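## Task

At the patch panel under the switch whose ports have red covers, take the patch lead out of port 4 and plug it into port 6 until it latches. Do not withdraw any other plug; shifting one outward can count as failure. At the end every plug must be latched in its port with its latch lever raised, every lead must still pass through the cable-manager rings it uses, and no lead may have a new sharp bend or an existing one made noticeably sharper. The robot must not fall or be left leaning, or the task fails. Knocking anything over or moving items out of the work area also fails it.

## Robot and tools

ROBOT. The LinearBot has a base that can drive in any direction and a column about 1.7 m tall. A carriage rides up and down the column (lift_m) and holds two identical six-joint arms, each with a two-finger gripper. The arm bases sit about 0.57 m + lift_m above the floor, and parts of the carriage hang roughly 0.15 m lower. A hand can reach 0.78 m from its shoulder but only about 0.38 m below its arm base. A hand is about 0.16 m long and 0.1 m wide (0.14 m when open). The wrist camera sticks out 0.11 m from the joint 6 axis on one side. Fingertips narrow to about 0.005 m thick in the closing direction and 0.02 m across. Parked, joints 1 to 6 are 0, 0.05, 0.05, 1.45, 0, 0, and the robot then measures about 0.85 m wide by 0.65 m long. Cameras: carriage_camera is fixed on the carriage, facing forward and tilted about 20 degrees down; left_wrist_camera and right_wrist_camera look out beyond their fingertips. All images are 896x504 pixels.

FRAMES. Base frame: metres, origin on the floor under the base centre, x forward, y left, z up. The left_hand and right_hand readings are in this frame and give the point halfway between the finger pads; quat_wxyz rotates base axes into hand axes. The hand z axis runs along the fingers and they open along hand y; a hand pointing straight up with joints 1, 5 and 6 at 0 reads (1, 0, 0, 0). The odometry frame is the base frame as it was when the scene began. base_odometry only counts wheel rotation, so slip shows up as travel and a shove can go unrecorded; heading is in rad, positive to the left, -3.142 to 3.142, and may drift a degree or two after turns or long strafes.

move. The action is everything except cameras. base takes exactly one key, each a relative offset from where the base last measured itself in the latest state report: translate_m (metres, forward positive, -2 to 2), strafe_m (metres, left positive, -2 to 2) or rotate_rad (radians, counter-clockwise/left positive, -6.3 to 6.3). joints is one object for both arms keyed by joint name, each value an absolute target: lift_m 0 to 1 m; for each side (left_ and right_) joint1_rad -2.617 to 3.054 (swing about vertical, 0 forward, positive left), joint2_rad 0 to 3.141 (shoulder: 0 upper arm back and level, 1.57 upright, 3.14 forward and level), joint3_rad 0 to 3.141 (elbow: 0 folded, 3.14 straight), joint4_rad -1.57 to 1.57 (wrist pitch, positive lifts the fingertips), joint5_rad -1.57 to 1.57 (wrist yaw, positive swings fingertips to the RIGHT, opposite to joint 1), joint6_rad -2.094 to 2.094 (roll about the finger direction, positive clockwise viewed from the forearm), gripper_m 0 to 0.093 (pad gap in metres). Tolerances for done: lift 0.004, joints 1-6 0.02/0.105/0.06/0.04/0.025/0.02, gripper 0.004. speeds caps top speed for this action only: translate_m and strafe_m 0.02 to 0.5 m/s, rotate_rad 0.05 to 1.57 rad/s, lift_m 0.08 to 0.25 m/s (the maximum is the default). min_time_s (0.1 to 8 s) sets the shortest duration of each arm and gripper motion; it smooths and straightens arm paths. Omitted joints may keep pushing toward older targets. An unknown key makes the call invalid; an out-of-range value gets it refused, and a refusal or a stop then cancels your later move, wait and finished_scene calls in that reply. cameras: list of names, all/null/omitted for all, [] for none.

wait: seconds 0 to 10; nothing new is commanded. zoom_image: camera plus region [x0, y0, x1, y1] in image pixels from the top-left, at most 504x504, only for a camera in the latest images. finished_scene: scene = current scene number; irreversible, so call it only once the goal holds without the robot.

RESULTS. move says done or the worst status. base_status/joint_status per motion: done (for the base, wheels turned fully, even if slipping); off_target (resting short and maybe still pushing); contact_stop or time_out (target dropped, holding; base drives end after 14 s at most); not_followed (a self-collision check blocked the arm, which may retry later); limit_stop_at_motor_heat. on_its_own lists uncommanded behaviour; its held at values are targets. motor_effort is percent of maximum with the peak in brackets, noisy and biased; drive_wheels sign is meaningless. A falling lift_m effort while descending means a hand is resting on something. Joint torques in N m, arm-weight included; joints 1-3 wrap at ±28. The pictures line orders the images; camera calibration (K, distortion, T_world_to_cam) is given per camera and changed entries are reported. Gripper reading: 0.000-0.003 when shut on nothing; a few mm under the part width when squeezing hard.

CAUTIONS. Hand readings often sit above the true hand, worse at long reach; small commanded turns may not happen; arm moves can stray a few cm from straight. Arms have no contact stop and keep pressing, then spring to target when freed. Keep the arms from striking or squeezing each other, grippers included. To untangle blocked arms, send one its current readings with joint 1 turned away, then the other in a later call. Drives can bend an arm and still read done; back off about 0.2 m the way you came to get unstuck, and never reverse under a table edge. Tipping risk rises with a high carriage, outstretched or loaded arms, pushing or pulling, and abrupt stops; only images show a lean. Stretched arms heat: MOTOR HOT appears at 75 °C and at 100 °C that arm drops (OVER-TEMPERATURE FAULT); park arms while thinking. Simulation keeps running while you reason. Avoid drops, releasing moving parts, slams and hard pushes, and never pull out a plug other than the one being moved.

Each tool is called by a JSON object that holds its "api" and its "payload".

## Session

I'll start by looking at the current state of the scene.

{"api": "move", "payload": {}}

Scene clock: 0.00 s.
Joint torques (N m): no reading
base_odometry: x=+0.000 y=+0.000 heading=+0.000
base_status: not commanded
joint_positions: lift_m=+0.300 left_joint1_rad=-0.020 left_joint2_rad=+0.032 left_joint3_rad=+0.040 left_joint4_rad=+1.455 left_joint5_rad=+0.040 left_joint6_rad=-0.028 left_gripper_m=+0.09396 right_joint1_rad=-0.001 right_joint2_rad=+0.068 right_joint3_rad=+0.059 right_joint4_rad=+1.501 right_joint5_rad=+0.000 right_joint6_rad=+0.040 right_gripper_m=+0.09396
joint_status: not commanded
motor_effort: lift_m=+41 drive_wheels=+2
left_hand: x=+0.2560 y=+0.3072 z=+1.3233 quat_wxyz=(+0.998, +0.020, +0.054, -0.025) (m; base frame)
right_hand: x=+0.2507 y=-0.3146 z=+1.3296 quat_wxyz=(+0.999, +0.001, +0.040, +0.019) (m; base frame)
pictures: carriage_camera, left_wrist_camera, right_wrist_camera

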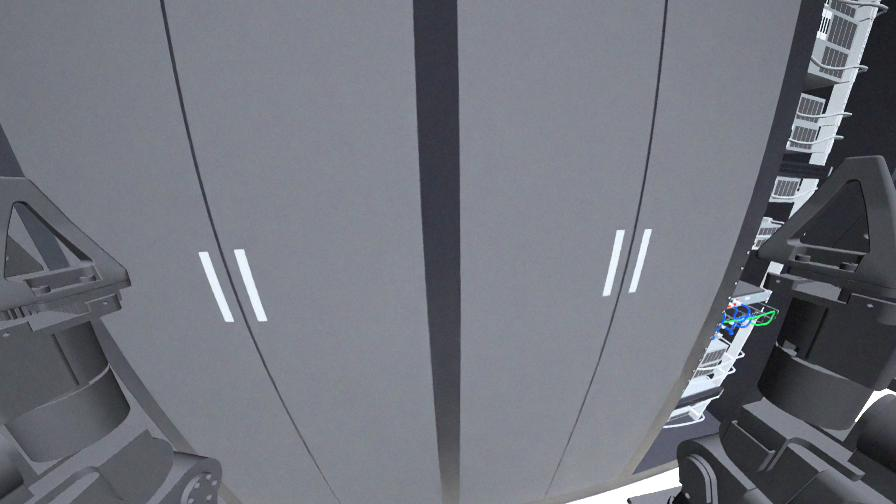

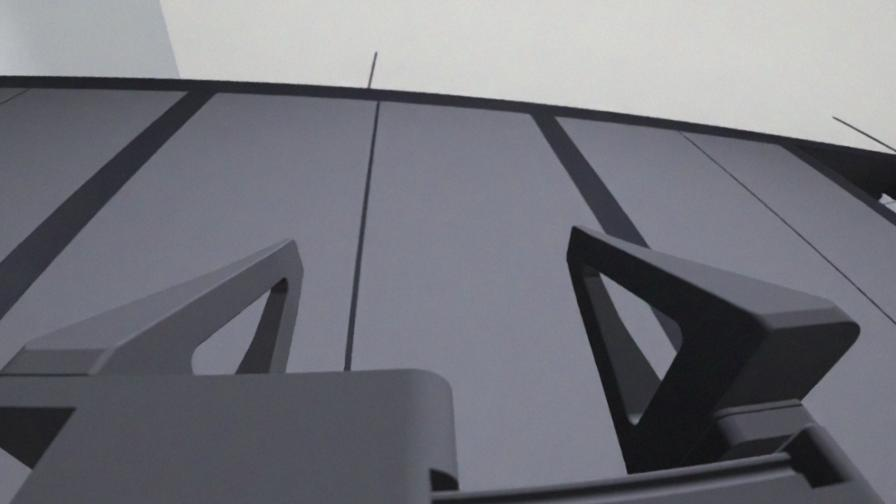

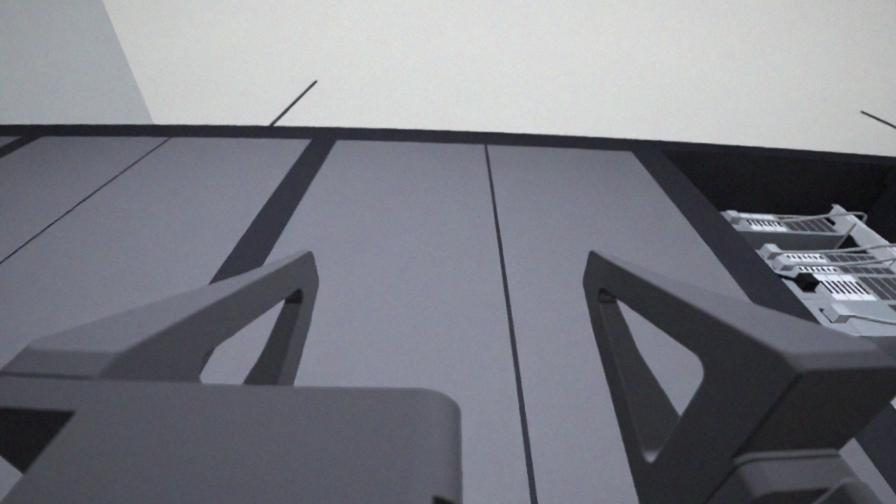

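{"api": "zoom_image", "payload": {"camera": "carriage_camera", "region": [640, 0, 896, 504]}}

{"api": "zoom_image", "payload": {"camera": "carriage_camera", "region": [680, 250, 800, 400]}}

Scaled by 1.000.

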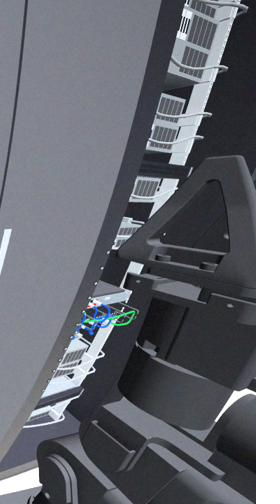

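Scaled by 3.360 (camera's finer frame: 1280x720).

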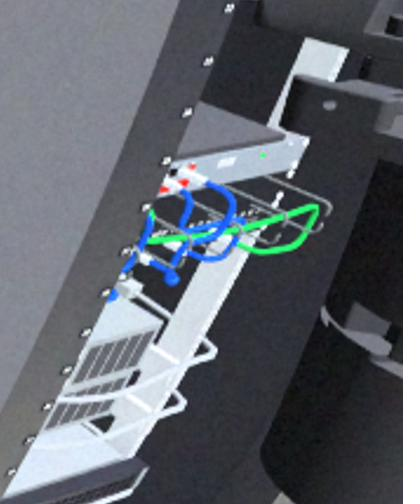

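{"api": "zoom_image", "payload": {"camera": "carriage_camera", "region": [560, 380, 760, 504]}}

{"api": "zoom_image", "payload": {"camera": "right_wrist_camera", "region": [640, 120, 896, 420]}}

Scaled by 2.520 (camera's finer frame: 1280x720).

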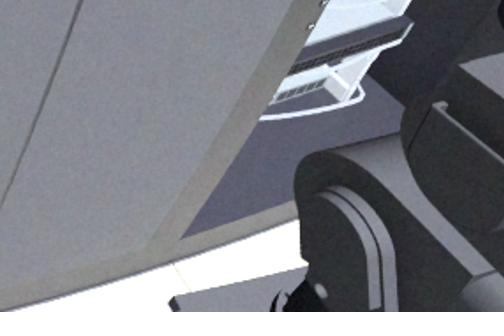

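Scaled by 1.680 (camera's finer frame: 1280x720).

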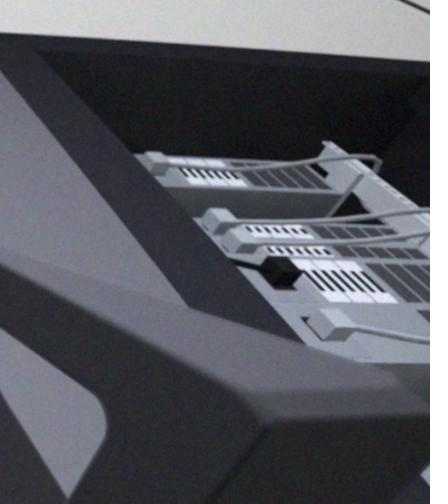

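{"api": "move", "payload": {"base": {"strafe_m": -0.7}, "speeds": {"strafe_m": 0.25}}}

Scene clock: 34.00 s.
Joint torques (N m): left_arm=[0.05 3.84 5.83 -0.1 -0.04 -0.16] | right_arm=[-0.16 3 5.46 -0.21 0.04 -0.14]
move: done
base_odometry: x=+0.001 y=-0.700 heading=+0.000
base_status: done
joint_positions: lift_m=+0.300 left_joint1_rad=-0.020 left_joint2_rad=+0.032 left_joint3_rad=+0.040 left_joint4_rad=+1.455 left_joint5_rad=+0.040 left_joint6_rad=-0.028 left_gripper_m=+0.09396 right_joint1_rad=-0.001 right_joint2_rad=+0.068 right_joint3_rad=+0.059 right_joint4_rad=+1.501 right_joint5_rad=+0.000 right_joint6_rad=+0.040 right_gripper_m=+0.09396
joint_status: not commanded
motor_effort: lift_m=+41(41) drive_wheels=+0(13)
left_hand: x=+0.2560 y=+0.3072 z=+1.3233 quat_wxyz=(+0.998, +0.020, +0.054, -0.025)
right_hand: x=+0.2507 y=-0.3146 z=+1.3296 quat_wxyz=(+0.999, +0.001, +0.040, +0.019)
pictures: carriage_camera, left_wrist_camera, right_wrist_camera

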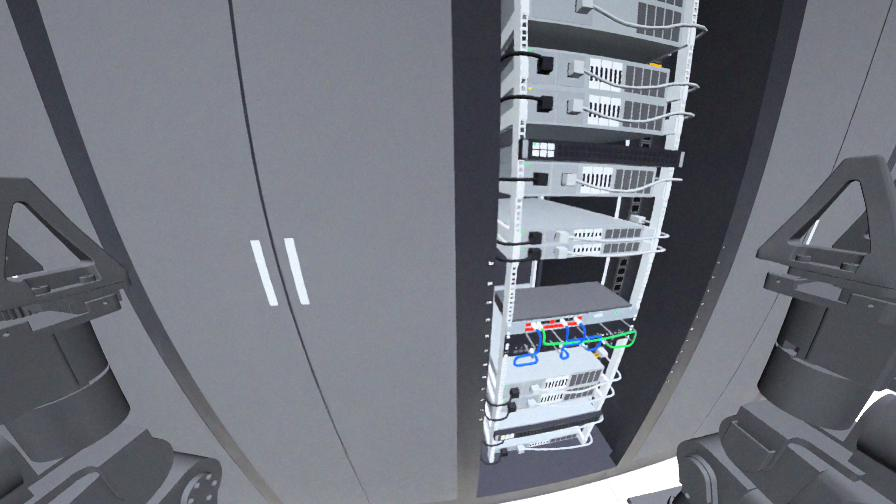

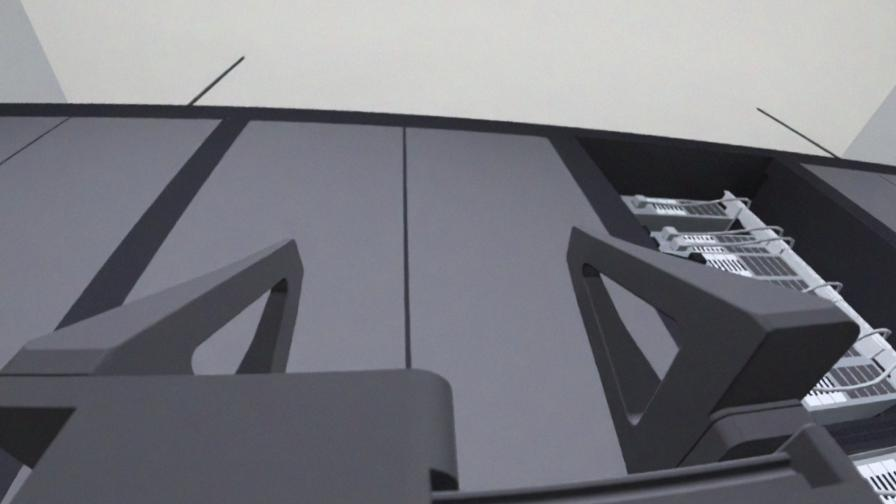

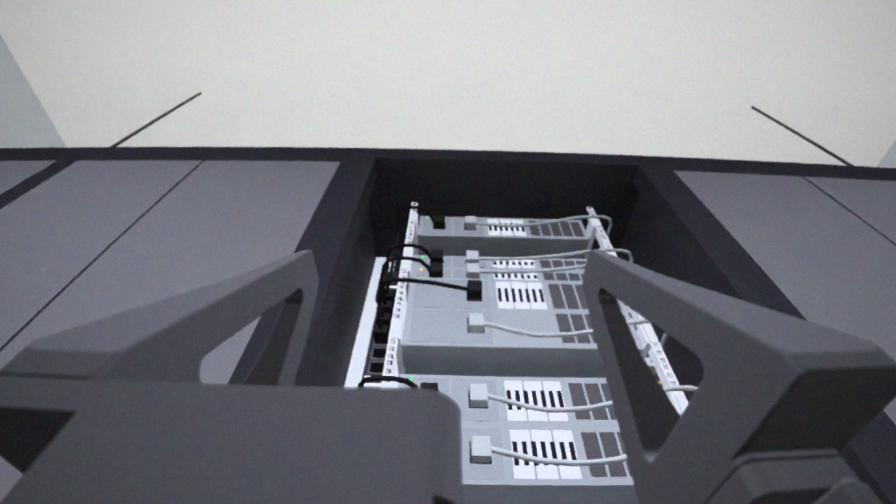

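{"api": "zoom_image", "payload": {"camera": "carriage_camera", "region": [480, 270, 680, 390]}}

Scaled by 2.520 (camera's finer frame: 1280x720).

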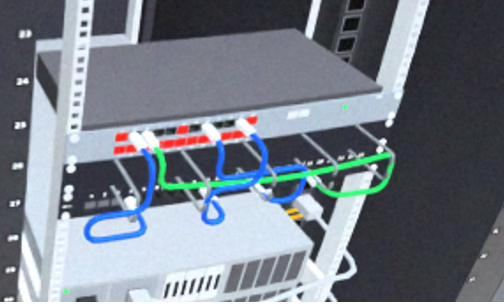

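{"api": "move", "payload": {"base": {"strafe_m": -0.3}, "joints": {"lift_m": 0.1}, "speeds": {"strafe_m": 0.2, "lift_m": 0.15}}}

Scene clock: 123.10 s.
Joint torques (N m): left_arm=[-0.02 3.82 5.83 -0.09 -0.05 -0.16] | right_arm=[-0.27 3.03 5.5 -0.19 -0.01 -0.13]
move: done
base_odometry: x=+0.001 y=-1.000 heading=+0.001
base_status: done
joint_positions: lift_m=+0.100 left_joint1_rad=-0.020 left_joint2_rad=+0.032 left_joint3_rad=+0.040 left_joint4_rad=+1.455 left_joint5_rad=+0.040 left_joint6_rad=-0.028 left_gripper_m=+0.09396 right_joint1_rad=-0.001 right_joint2_rad=+0.068 right_joint3_rad=+0.060 right_joint4_rad=+1.501 right_joint5_rad=+0.000 right_joint6_rad=+0.040 right_gripper_m=+0.09396
joint_status: all done
motor_effort: lift_m=+36(38) drive_wheels=-2(11)
left_hand: x=+0.2561 y=+0.3072 z=+1.1237 quat_wxyz=(+0.998, +0.020, +0.054, -0.025)
right_hand: x=+0.2506 y=-0.3146 z=+1.1301 quat_wxyz=(+0.999, +0.001, +0.039, +0.019)
pictures: carriage_camera, left_wrist_camera, right_wrist_camera
carriage_camera: T_world_to_cam=[[-0.031539, -0.999314, -0.0194245, 0.024293], [-0.335851, 0.0288998, -0.941472, 1.10248], [0.941387, -0.0231694, -0.336532, 0.229388], [0, 0, 0, 1]] pos_world=[0.155091, -0.00227023, 1.11562]
left_wrist_camera: T_world_to_cam=[[-0.0387243, -0.994399, -0.0983397, 0.42607], [0.740086, 0.0375824, -0.671461, 0.558493], [0.671396, -0.0987817, 0.734486, -0.844606], [0, 0, 0, 1]] pos_world=[0.170231, 0.319262, 1.03726]
right_wrist_camera: T_world_to_cam=[[0.0368597, -0.999069, -0.0224226, -0.301309], [0.78382, 0.0428222, -0.61951, 0.526213], [0.619894, 0.0052597, 0.784668, -0.914126], [0, 0, 0, 1]] pos_world=[0.165311, -0.318754, 1.03652]

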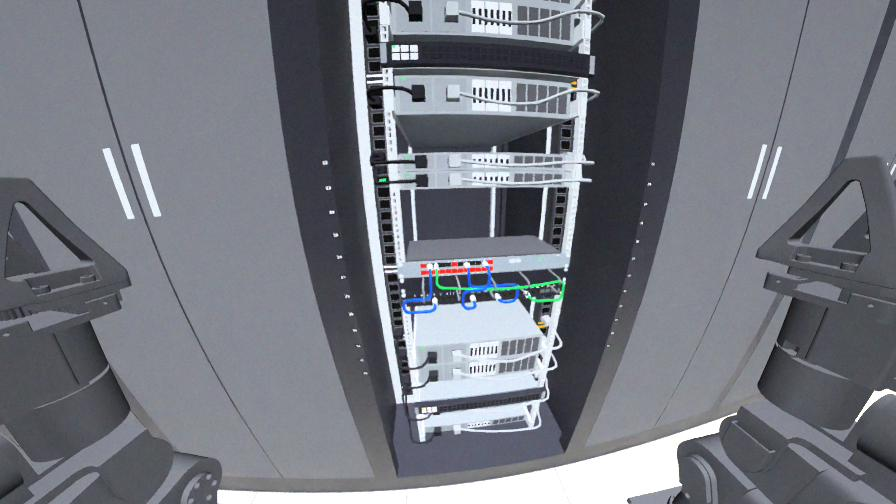

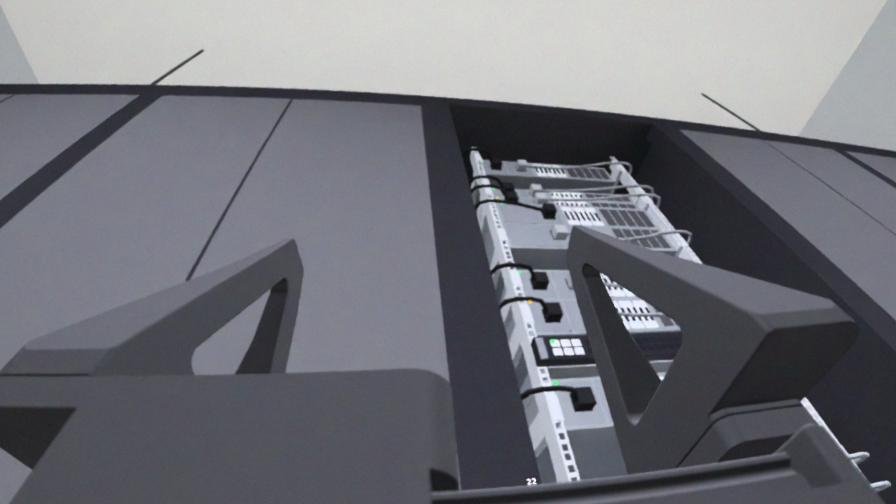

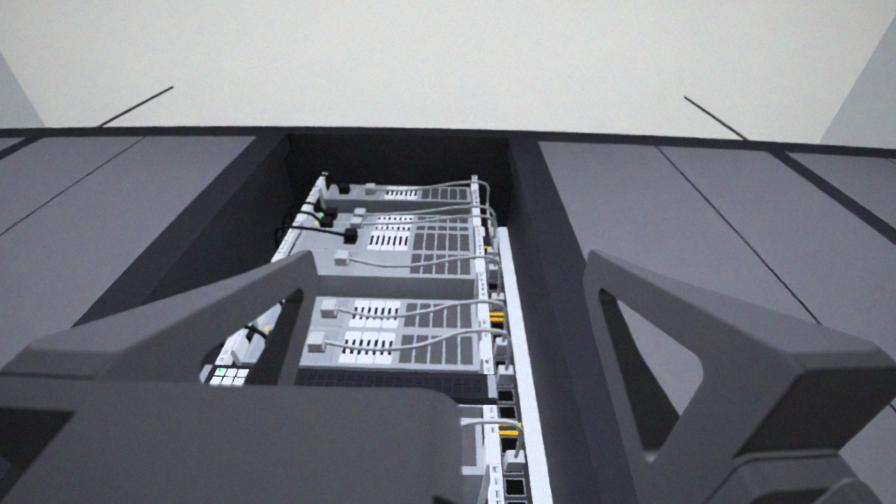

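{"api": "zoom_image", "payload": {"camera": "carriage_camera", "region": [390, 230, 580, 330]}}

Scaled by 2.653 (camera's finer frame: 1280x720).

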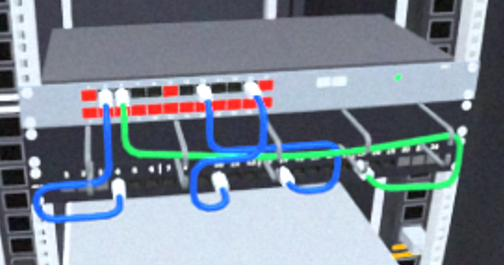

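{"api": "move", "payload": {"base": {"strafe_m": -0.29}, "speeds": {"strafe_m": 0.2}, "cameras": ["carriage_camera"]}}

Scene clock: 226.87 s.
Joint torques (N m): left_arm=[-0.02 3.92 5.83 -0.09 -0.06 -0.16] | right_arm=[-0.29 3.03 5.63 -0.18 0 -0.09]
move: done
base_odometry: x=+0.002 y=-1.290 heading=+0.001
base_status: done
joint_positions: lift_m=+0.100 left_joint1_rad=-0.020 left_joint2_rad=+0.032 left_joint3_rad=+0.040 left_joint4_rad=+1.455 left_joint5_rad=+0.040 left_joint6_rad=-0.028 left_gripper_m=+0.09396 right_joint1_rad=-0.001 right_joint2_rad=+0.068 right_joint3_rad=+0.060 right_joint4_rad=+1.501 right_joint5_rad=+0.000 right_joint6_rad=+0.040 right_gripper_m=+0.09396
joint_status: not commanded
motor_effort: lift_m=+36(36) drive_wheels=-1(11)
left_hand: x=+0.2562 y=+0.3072 z=+1.1237 quat_wxyz=(+0.998, +0.020, +0.054, -0.025)
right_hand: x=+0.2506 y=-0.3146 z=+1.1301 quat_wxyz=(+0.999, +0.001, +0.039, +0.019)
carriage_camera: T_world_to_cam=[[-0.031539, -0.999314, -0.0194245, 0.024293], [-0.335851, 0.0288998, -0.941472, 1.10248], [0.941387, -0.0231694, -0.336532, 0.229388], [0, 0, 0, 1]] pos_world=[0.155091, -0.00227023, 1.11562]

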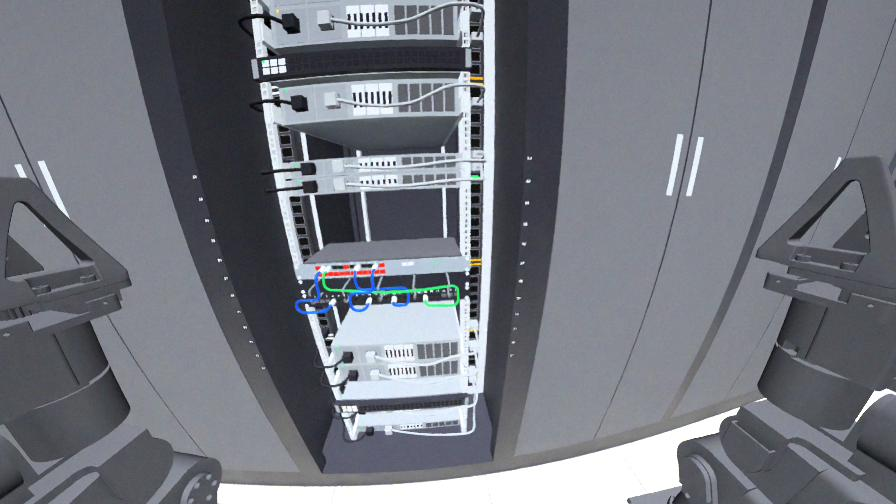

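{"api": "zoom_image", "payload": {"camera": "carriage_camera", "region": [285, 240, 485, 340]}}

Scaled by 2.520 (camera's finer frame: 1280x720).

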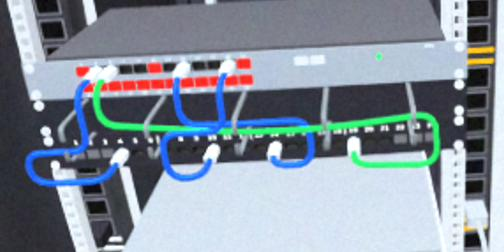

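{"api": "move", "payload": {"joints": {"lift_m": 0.03, "left_joint1_rad": 0.0, "left_joint2_rad": 1.1, "left_joint3_rad": 0.365, "left_joint4_rad": 0.735, "left_joint5_rad": 0.0, "left_joint6_rad": 0.0}, "min_time_s": 4, "cameras": ["carriage_camera", "left_wrist_camera"]}}

Scene clock: 277.30 s.
Joint torques (N m): left_arm=[0.84 -1.32 9.43 1.97 -0.13 -0.03] | right_arm=[-0.12 2.91 5.52 -0.24 0.02 -0.16]
move: done
base_odometry: x=+0.002 y=-1.290 heading=+0.001
base_status: not commanded
joint_positions: lift_m=+0.030 left_joint1_rad=-0.009 left_joint2_rad=+1.092 left_joint3_rad=+0.335 left_joint4_rad=+0.738 left_joint5_rad=+0.009 left_joint6_rad=-0.012 left_gripper_m=+0.09396 right_joint1_rad=-0.001 right_joint2_rad=+0.068 right_joint3_rad=+0.060 right_joint4_rad=+1.501 right_joint5_rad=+0.000 right_joint6_rad=+0.040 right_gripper_m=+0.09396
joint_status: all done
motor_effort: lift_m=+37(38) drive_wheels=-1(3)
left_hand: x=+0.5926 y=+0.3099 z=+0.8439 quat_wxyz=(+0.700, +0.002, +0.714, -0.011)
right_hand: x=+0.2506 y=-0.3146 z=+1.0600 quat_wxyz=(+0.999, +0.001, +0.039, +0.019)
carriage_camera: T_world_to_cam=[[-0.031539, -0.999314, -0.0194245, 0.0229314], [-0.335851, 0.0288998, -0.941472, 1.03648], [0.941387, -0.0231694, -0.336532, 0.205797], [0, 0, 0, 1]] pos_world=[0.155091, -0.00227023, 1.04552]
left_wrist_camera: T_world_to_cam=[[-0.0778312, -0.996952, -0.00543304, 0.359846], [-0.604061, 0.0514925, -0.795273, 1.01815], [0.793128, -0.0586152, -0.606227, 0.182162], [0, 0, 0, 1]] pos_world=[0.498553, 0.317, 0.922092]

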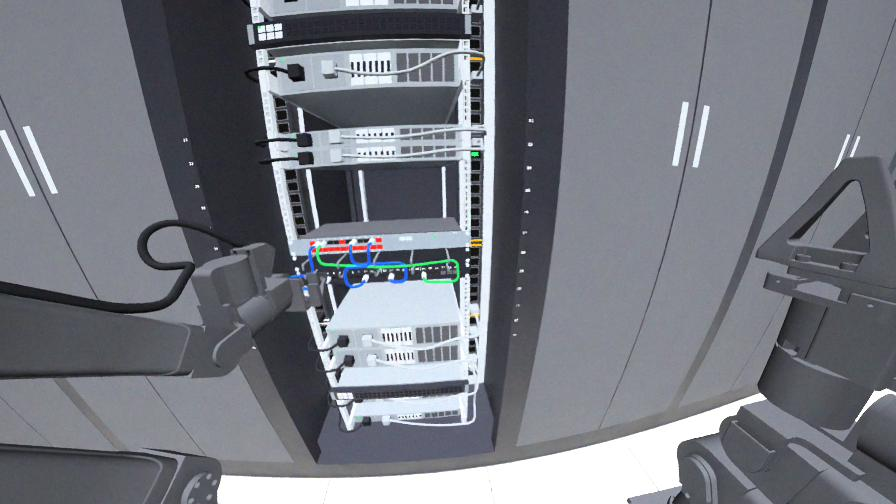

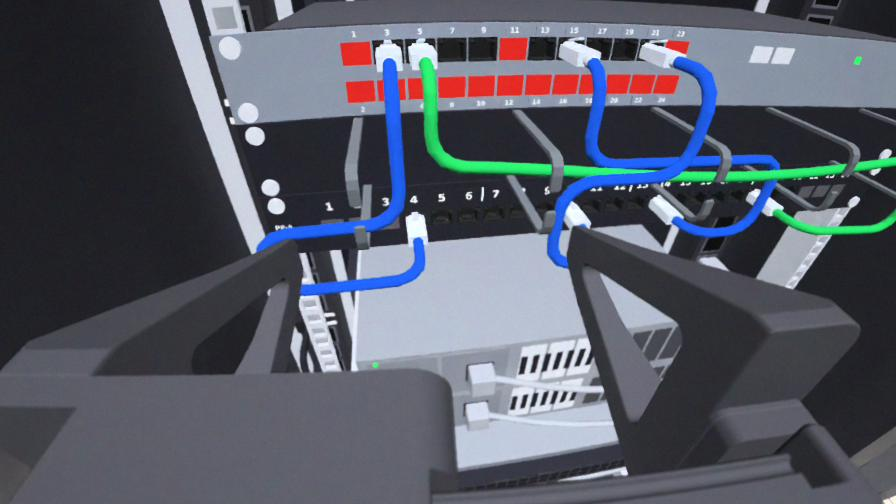

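{"api": "zoom_image", "payload": {"camera": "left_wrist_camera", "region": [230, 100, 600, 310]}}

{"api": "zoom_image", "payload": {"camera": "left_wrist_camera", "region": [250, 150, 450, 310]}}

Scaled by 1.362 (camera's finer frame: 1280x720).

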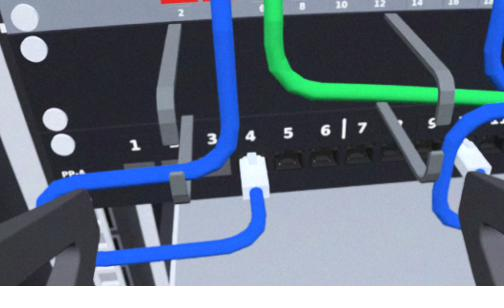

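Scaled by 2.520 (camera's finer frame: 1280x720).

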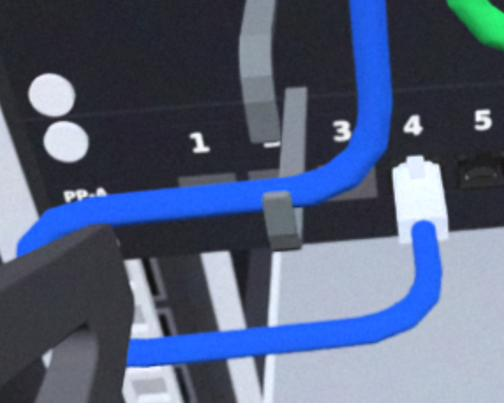

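{"api": "move", "payload": {"joints": {"lift_m": 0.09}, "cameras": ["carriage_camera", "left_wrist_camera"]}}

{"api": "zoom_image", "payload": {"camera": "left_wrist_camera", "region": [200, 200, 600, 430]}}

Scene clock: 354.30 s.
Joint torques (N m): left_arm=[0.83 -1.44 8.55 1.99 -0.12 -0.04] | right_arm=[-0.21 3.12 5.39 -0.23 0.07 -0.17]
move: done
base_odometry: x=+0.002 y=-1.290 heading=+0.001
base_status: not commanded
joint_positions: lift_m=+0.090 left_joint1_rad=-0.009 left_joint2_rad=+1.095 left_joint3_rad=+0.346 left_joint4_rad=+0.731 left_joint5_rad=+0.008 left_joint6_rad=-0.011 left_gripper_m=+0.09396 right_joint1_rad=-0.001 right_joint2_rad=+0.068 right_joint3_rad=+0.060 right_joint4_rad=+1.501 right_joint5_rad=+0.000 right_joint6_rad=+0.040 right_gripper_m=+0.09396
joint_status: all done
motor_effort: lift_m=+42(54) drive_wheels=+0(2)
left_hand: x=+0.5943 y=+0.3100 z=+0.9060 quat_wxyz=(+0.701, +0.002, +0.713, -0.010)
right_hand: x=+0.2506 y=-0.3146 z=+1.1195 quat_wxyz=(+0.999, +0.001, +0.039, +0.019)
carriage_camera: T_world_to_cam=[[-0.031539, -0.999314, -0.0194245, 0.0240891], [-0.335851, 0.0288998, -0.941472, 1.09259], [0.941387, -0.0231694, -0.336532, 0.225855], [0, 0, 0, 1]] pos_world=[0.155091, -0.00227023, 1.10512]
left_wrist_camera: T_world_to_cam=[[-0.0770923, -0.997001, -0.0067377, 0.361137], [-0.602833, 0.0519941, -0.796171, 1.06838], [0.794134, -0.057317, -0.605034, 0.21627], [0, 0, 0, 1]] pos_world=[0.50015, 0.316901, 0.983899]

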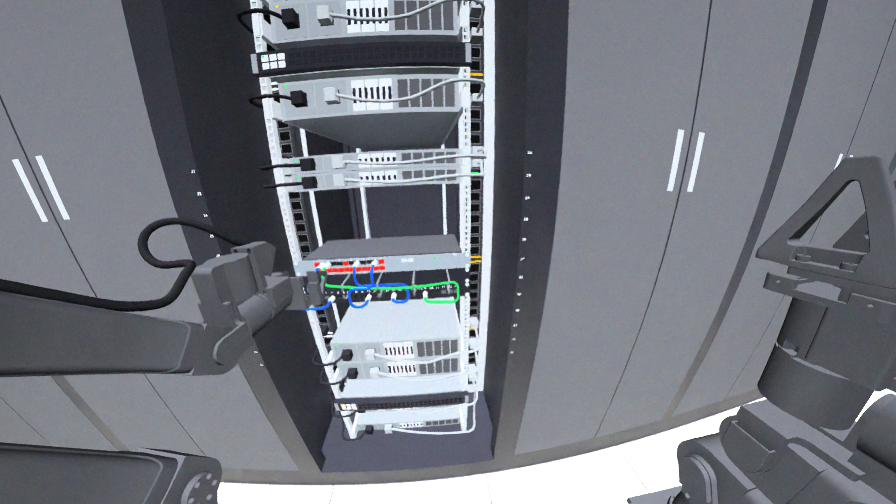

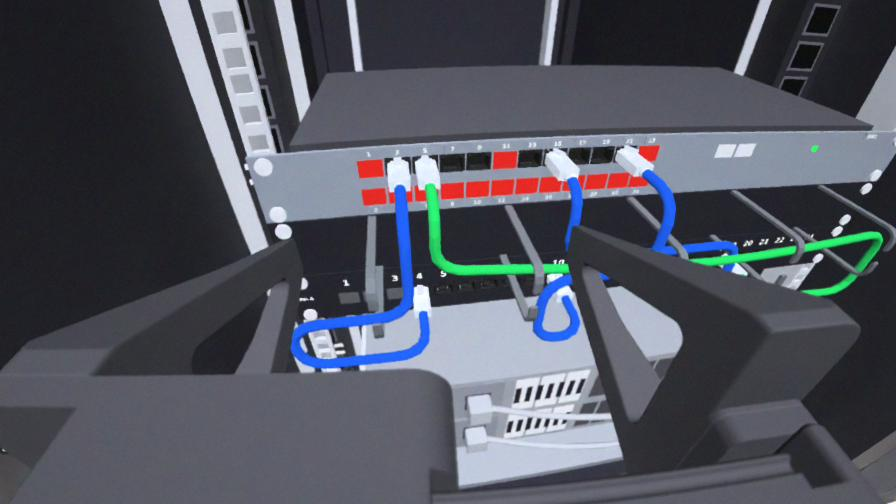

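Scaled by 1.260 (camera's finer frame: 1280x720).

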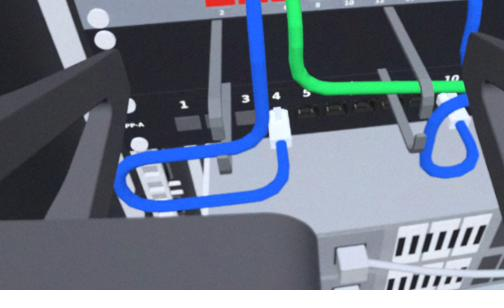

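{"api": "zoom_image", "payload": {"camera": "left_wrist_camera", "region": [340, 280, 700, 484]}}

{"api": "zoom_image", "payload": {"camera": "left_wrist_camera", "region": [360, 230, 480, 340]}}

{"api": "zoom_image", "payload": {"camera": "carriage_camera", "region": [290, 230, 490, 340]}}

Scaled by 1.400 (camera's finer frame: 1280x720).

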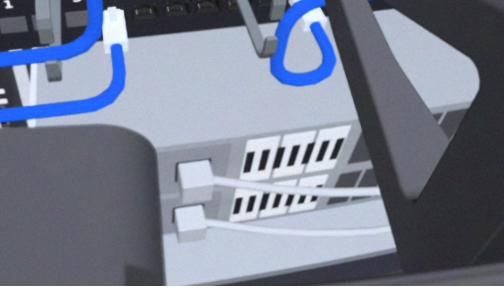

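Scaled by 4.200 (camera's finer frame: 1280x720).

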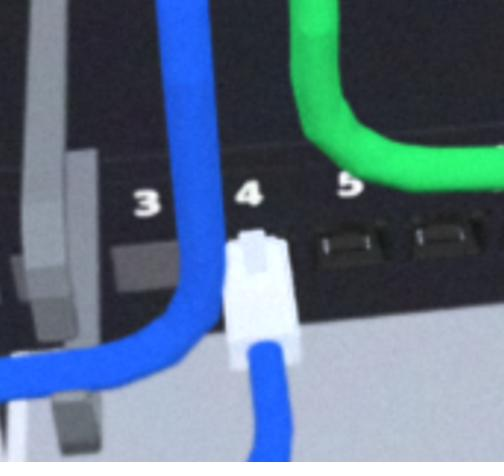

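Scaled by 2.520 (camera's finer frame: 1280x720).

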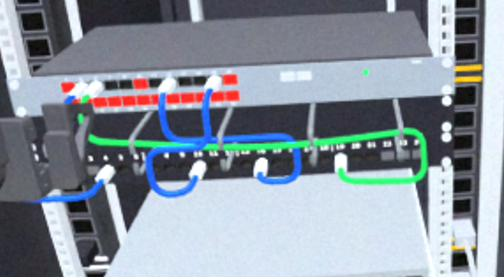

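{"api": "zoom_image", "payload": {"camera": "left_wrist_camera", "region": [230, 110, 734, 330]}}

{"api": "zoom_image", "payload": {"camera": "left_wrist_camera", "region": [392, 110, 896, 330]}}

Scaled by 1.000.

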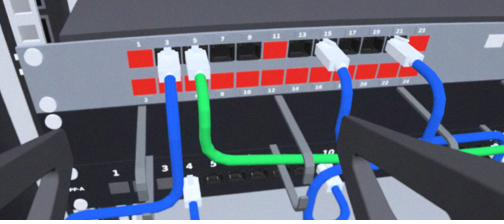

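Scaled by 1.000.

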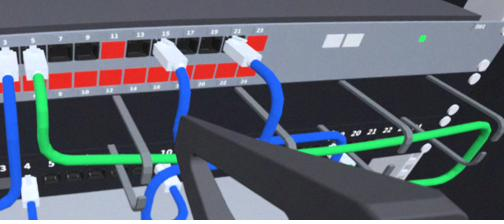

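{"api": "move", "payload": {"base": {"rotate_rad": 0.06}, "speeds": {"rotate_rad": 0.2}, "cameras": []}}

{"api": "move", "payload": {"base": {"strafe_m": -0.035}, "speeds": {"strafe_m": 0.1}, "cameras": ["carriage_camera", "left_wrist_camera"]}}

Scene clock: 805.40 s.
Joint torques (N m): left_arm=[0.54 -1.66 8.55 2.03 -0.09 -0.03] | right_arm=[-0.17 2.97 5.46 -0.17 0.04 -0.11]
move: done
base_odometry: x=+0.002 y=-1.290 heading=+0.060
base_status: done
joint_positions: lift_m=+0.090 left_joint1_rad=-0.006 left_joint2_rad=+1.096 left_joint3_rad=+0.346 left_joint4_rad=+0.729 left_joint5_rad=+0.006 left_joint6_rad=-0.011 left_gripper_m=+0.09396 right_joint1_rad=-0.001 right_joint2_rad=+0.068 right_joint3_rad=+0.060 right_joint4_rad=+1.501 right_joint5_rad=+0.000 right_joint6_rad=+0.040 right_gripper_m=+0.09396
joint_status: not commanded
motor_effort: lift_m=+42(42) drive_wheels=-4(9)
left_hand: x=+0.5944 y=+0.3113 z=+0.9052 quat_wxyz=(+0.700, +0.000, +0.714, -0.008)
right_hand: x=+0.2506 y=-0.3146 z=+1.1195 quat_wxyz=(+0.999, +0.001, +0.039, +0.019)

Scene clock: 806.47 s.
Joint torques (N m): left_arm=[0.57 -1.68 8.53 2.04 -0.08 -0.04] | right_arm=[-0.14 3 5.44 -0.18 0.02 -0.13]
move: done
base_odometry: x=+0.004 y=-1.325 heading=+0.061
base_status: done
joint_positions: lift_m=+0.090 left_joint1_rad=-0.006 left_joint2_rad=+1.096 left_joint3_rad=+0.346 left_joint4_rad=+0.729 left_joint5_rad=+0.006 left_joint6_rad=-0.011 left_gripper_m=+0.09396 right_joint1_rad=-0.001 right_joint2_rad=+0.068 right_joint3_rad=+0.060 right_joint4_rad=+1.502 right_joint5_rad=+0.000 right_joint6_rad=+0.040 right_gripper_m=+0.09396
joint_status: not commanded
motor_effort: lift_m=+42(42) drive_wheels=+10(14)
left_hand: x=+0.5944 y=+0.3116 z=+0.9050 quat_wxyz=(+0.700, +0.000, +0.715, -0.008)
right_hand: x=+0.2504 y=-0.3146 z=+1.1195 quat_wxyz=(+0.999, +0.001, +0.039, +0.019)
carriage_camera: T_world_to_cam=[[-0.031539, -0.999314, -0.0194245, 0.0240891], [-0.335851, 0.0288998, -0.941472, 1.09259], [0.941387, -0.0231694, -0.336532, 0.225855], [0, 0, 0, 1]] pos_world=[0.155091, -0.00227023, 1.10512]
left_wrist_camera: T_world_to_cam=[[-0.0713984, -0.997426, -0.00657811, 0.359298], [-0.605905, 0.0486092, -0.79405, 1.0686], [0.792326, -0.0527082, -0.607817, 0.217838], [0, 0, 0, 1]] pos_world=[0.500527, 0.317911, 0.983293]

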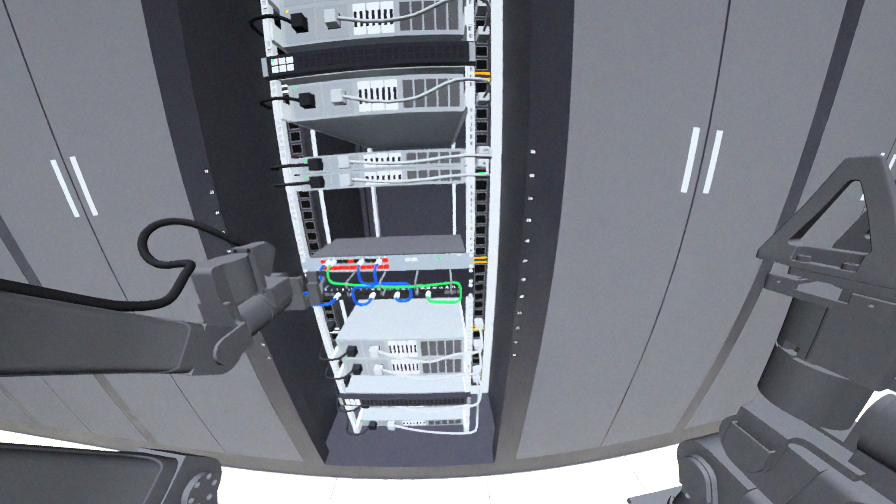

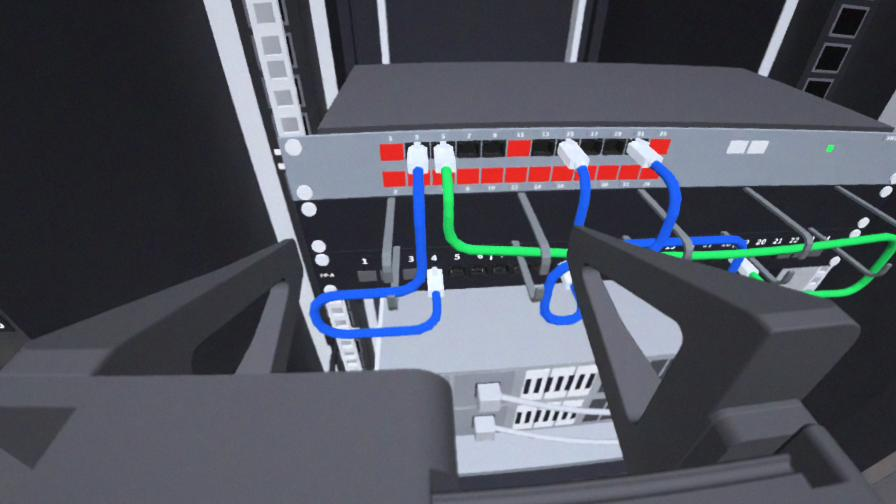

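{"api": "move", "payload": {"base": {"strafe_m": -0.04}, "speeds": {"strafe_m": 0.1}, "joints": {"left_gripper_m": 0.05}, "cameras": []}}

{"api": "move", "payload": {"joints": {"lift_m": 0.03, "left_joint1_rad": 0.0, "left_joint2_rad": 1.63, "left_joint3_rad": 0.38, "left_joint4_rad": 1.263, "left_joint5_rad": -0.175, "left_joint6_rad": 1.571}, "min_time_s": 5, "cameras": ["carriage_camera", "left_wrist_camera"]}}

Scene clock: 866.40 s.
Joint torques (N m): left_arm=[0.32 -1.66 8.51 2.04 -0.08 -0.04] | right_arm=[-0.18 2.84 5.53 -0.21 0.03 -0.14]
move: done
base_odometry: x=+0.007 y=-1.365 heading=+0.063
base_status: done
joint_positions: lift_m=+0.090 left_joint1_rad=-0.004 left_joint2_rad=+1.096 left_joint3_rad=+0.346 left_joint4_rad=+0.729 left_joint5_rad=+0.005 left_joint6_rad=-0.011 left_gripper_m=+0.05013 right_joint1_rad=-0.001 right_joint2_rad=+0.068 right_joint3_rad=+0.060 right_joint4_rad=+1.500 right_joint5_rad=+0.000 right_joint6_rad=+0.040 right_gripper_m=+0.09396
joint_status: all done
motor_effort: lift_m=+42(42) drive_wheels=-9(18)
left_hand: x=+0.5944 y=+0.3122 z=+0.9049 quat_wxyz=(+0.699, -0.001, +0.715, -0.007)
right_hand: x=+0.2506 y=-0.3147 z=+1.1195 quat_wxyz=(+0.999, +0.001, +0.040, +0.019)

Scene clock: 871.70 s.
Joint torques (N m): left_arm=[0.4 -3.43 7.13 2.16 -0.12 -0.11] | right_arm=[-0.09 2.89 5.52 -0.24 -0.01 -0.13]
move: done
base_odometry: x=+0.007 y=-1.365 heading=+0.063
base_status: not commanded
joint_positions: lift_m=+0.030 left_joint1_rad=-0.004 left_joint2_rad=+1.620 left_joint3_rad=+0.357 left_joint4_rad=+1.245 left_joint5_rad=-0.166 left_joint6_rad=+1.559 left_gripper_m=+0.05013 right_joint1_rad=-0.001 right_joint2_rad=+0.068 right_joint3_rad=+0.060 right_joint4_rad=+1.500 right_joint5_rad=+0.000 right_joint6_rad=+0.040 right_gripper_m=+0.09396
joint_status: all done
motor_effort: lift_m=+36(37) drive_wheels=+11(12)
left_hand: x=+0.6370 y=+0.3413 z=+0.7830 quat_wxyz=(+0.456, +0.460, +0.546, +0.532)
right_hand: x=+0.2506 y=-0.3147 z=+1.0600 quat_wxyz=(+0.999, +0.001, +0.040, +0.019)
carriage_camera: T_world_to_cam=[[-0.031539, -0.999314, -0.0194245, 0.0229333], [-0.335851, 0.0288998, -0.941472, 1.03657], [0.941387, -0.0231694, -0.336532, 0.205831], [0, 0, 0, 1]] pos_world=[0.155091, -0.00227023, 1.04562]
left_wrist_camera: T_world_to_cam=[[-0.0784828, -0.00278736, -0.996912, 0.831622], [-0.710804, 0.701315, 0.0539978, 0.176182], [0.698998, 0.712846, -0.0570224, -0.521575], [0, 0, 0, 1]] pos_world=[0.555079, 0.250562, 0.789798]

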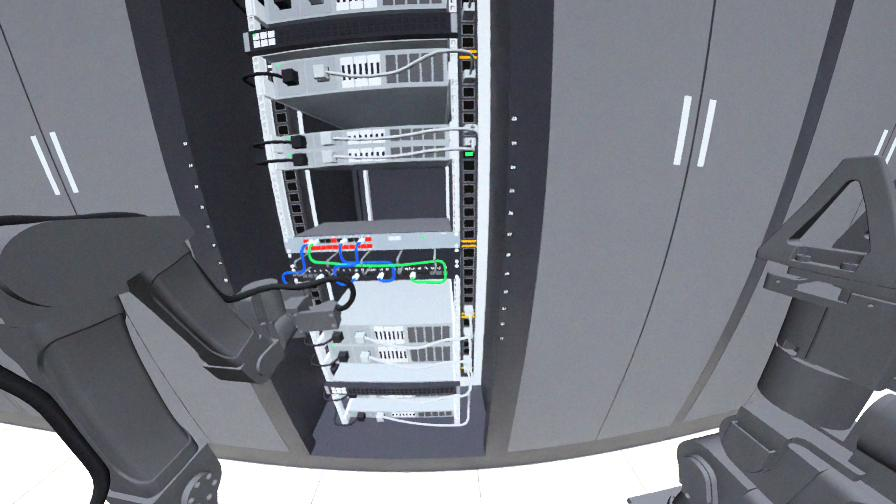

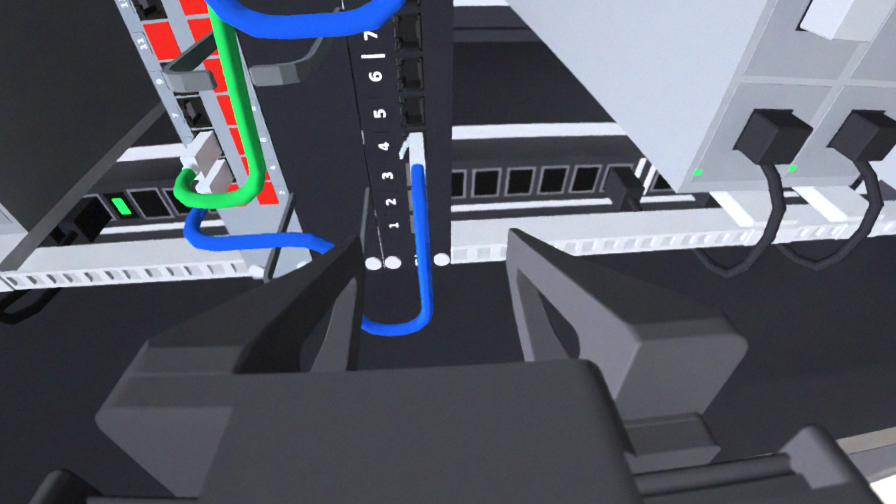

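{"api": "zoom_image", "payload": {"camera": "left_wrist_camera", "region": [330, 70, 510, 190]}}

{"api": "zoom_image", "payload": {"camera": "left_wrist_camera", "region": [240, 60, 600, 360]}}

Scaled by 2.800 (camera's finer frame: 1280x720).

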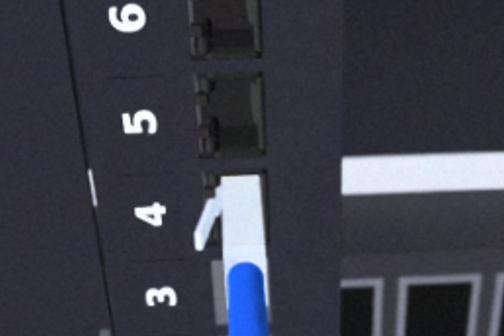

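Scaled by 1.400 (camera's finer frame: 1280x720).

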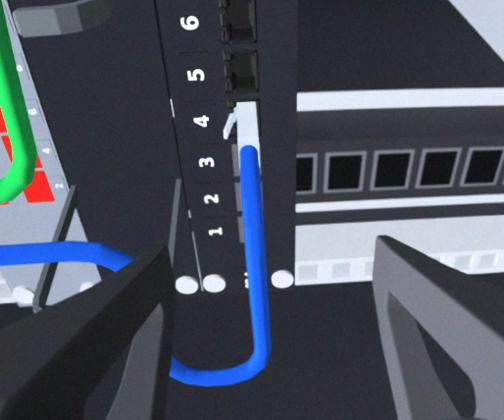

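{"api": "move", "payload": {"base": {"strafe_m": 0.006}, "speeds": {"strafe_m": 0.05}, "joints": {"lift_m": 0.035, "left_gripper_m": 0.036}, "cameras": []}}

{"api": "move", "payload": {"base": {"translate_m": 0.04}, "speeds": {"translate_m": 0.05}, "cameras": ["left_wrist_camera"]}}

{"api": "zoom_image", "payload": {"camera": "left_wrist_camera", "region": [300, 50, 580, 250]}}

Scene clock: 929.97 s.
Joint torques (N m): left_arm=[0.23 -3.79 6.74 2.13 -0.1 -0.13] | right_arm=[-0.17 2.93 5.5 -0.2 -0.01 -0.13]
move: done
base_odometry: x=+0.006 y=-1.359 heading=+0.064
base_status: done
joint_positions: lift_m=+0.035 left_joint1_rad=-0.003 left_joint2_rad=+1.624 left_joint3_rad=+0.361 left_joint4_rad=+1.252 left_joint5_rad=-0.168 left_joint6_rad=+1.560 left_gripper_m=+0.03614 right_joint1_rad=-0.001 right_joint2_rad=+0.068 right_joint3_rad=+0.059 right_joint4_rad=+1.499 right_joint5_rad=+0.000 right_joint6_rad=+0.040 right_gripper_m=+0.09396
joint_status: all done
motor_effort: lift_m=+43(53) drive_wheels=+5(12)
left_hand: x=+0.6381 y=+0.3422 z=+0.7894 quat_wxyz=(+0.457, +0.457, +0.544, +0.535)
right_hand: x=+0.2510 y=-0.3147 z=+1.0643 quat_wxyz=(+0.999, +0.001, +0.040, +0.019)

Scene clock: 931.27 s.
Joint torques (N m): left_arm=[0.32 -3.81 6.64 2.11 -0.08 -0.12] | right_arm=[-0.25 2.89 5.45 -0.18 0.02 -0.16]
move: done
base_odometry: x=+0.046 y=-1.357 heading=+0.063
base_status: done
joint_positions: lift_m=+0.035 left_joint1_rad=-0.003 left_joint2_rad=+1.624 left_joint3_rad=+0.361 left_joint4_rad=+1.252 left_joint5_rad=-0.169 left_joint6_rad=+1.560 left_gripper_m=+0.03614 right_joint1_rad=-0.001 right_joint2_rad=+0.068 right_joint3_rad=+0.059 right_joint4_rad=+1.500 right_joint5_rad=+0.000 right_joint6_rad=+0.040 right_gripper_m=+0.09396
joint_status: not commanded
motor_effort: lift_m=+43(43) drive_wheels=-6(12)
left_hand: x=+0.6381 y=+0.3423 z=+0.7895 quat_wxyz=(+0.457, +0.457, +0.544, +0.535)
right_hand: x=+0.2509 y=-0.3147 z=+1.0643 quat_wxyz=(+0.999, +0.001, +0.040, +0.019)
left_wrist_camera: T_world_to_cam=[[-0.0703599, -0.0015388, -0.99752, 0.833186], [-0.714363, 0.698036, 0.0493107, 0.182951], [0.696229, 0.716061, -0.050213, -0.527453], [0, 0, 0, 1]] pos_world=[0.556545, 0.251264, 0.795613]

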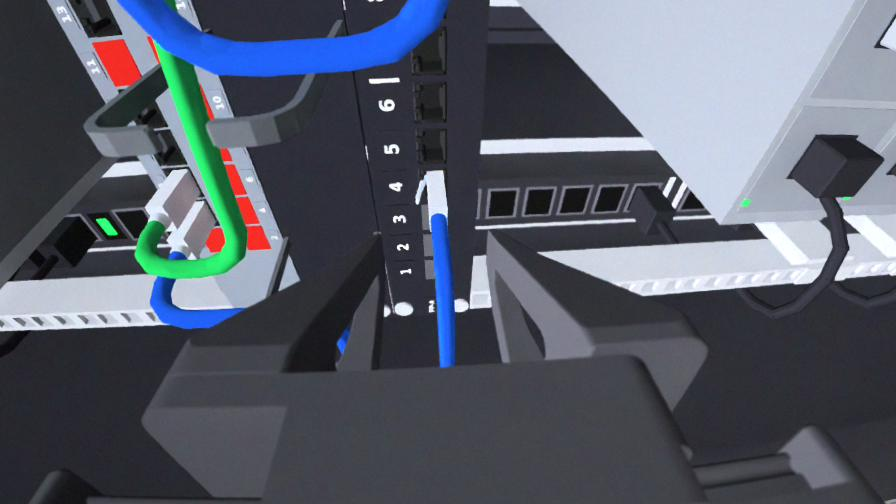

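Scaled by 1.800 (camera's finer frame: 1280x720).

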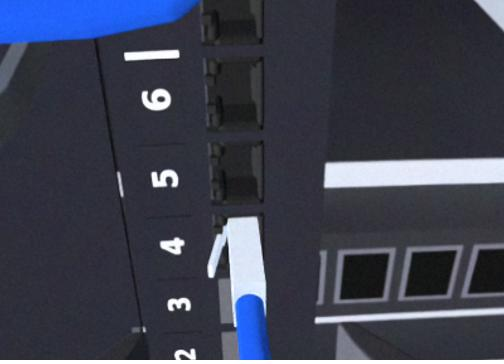

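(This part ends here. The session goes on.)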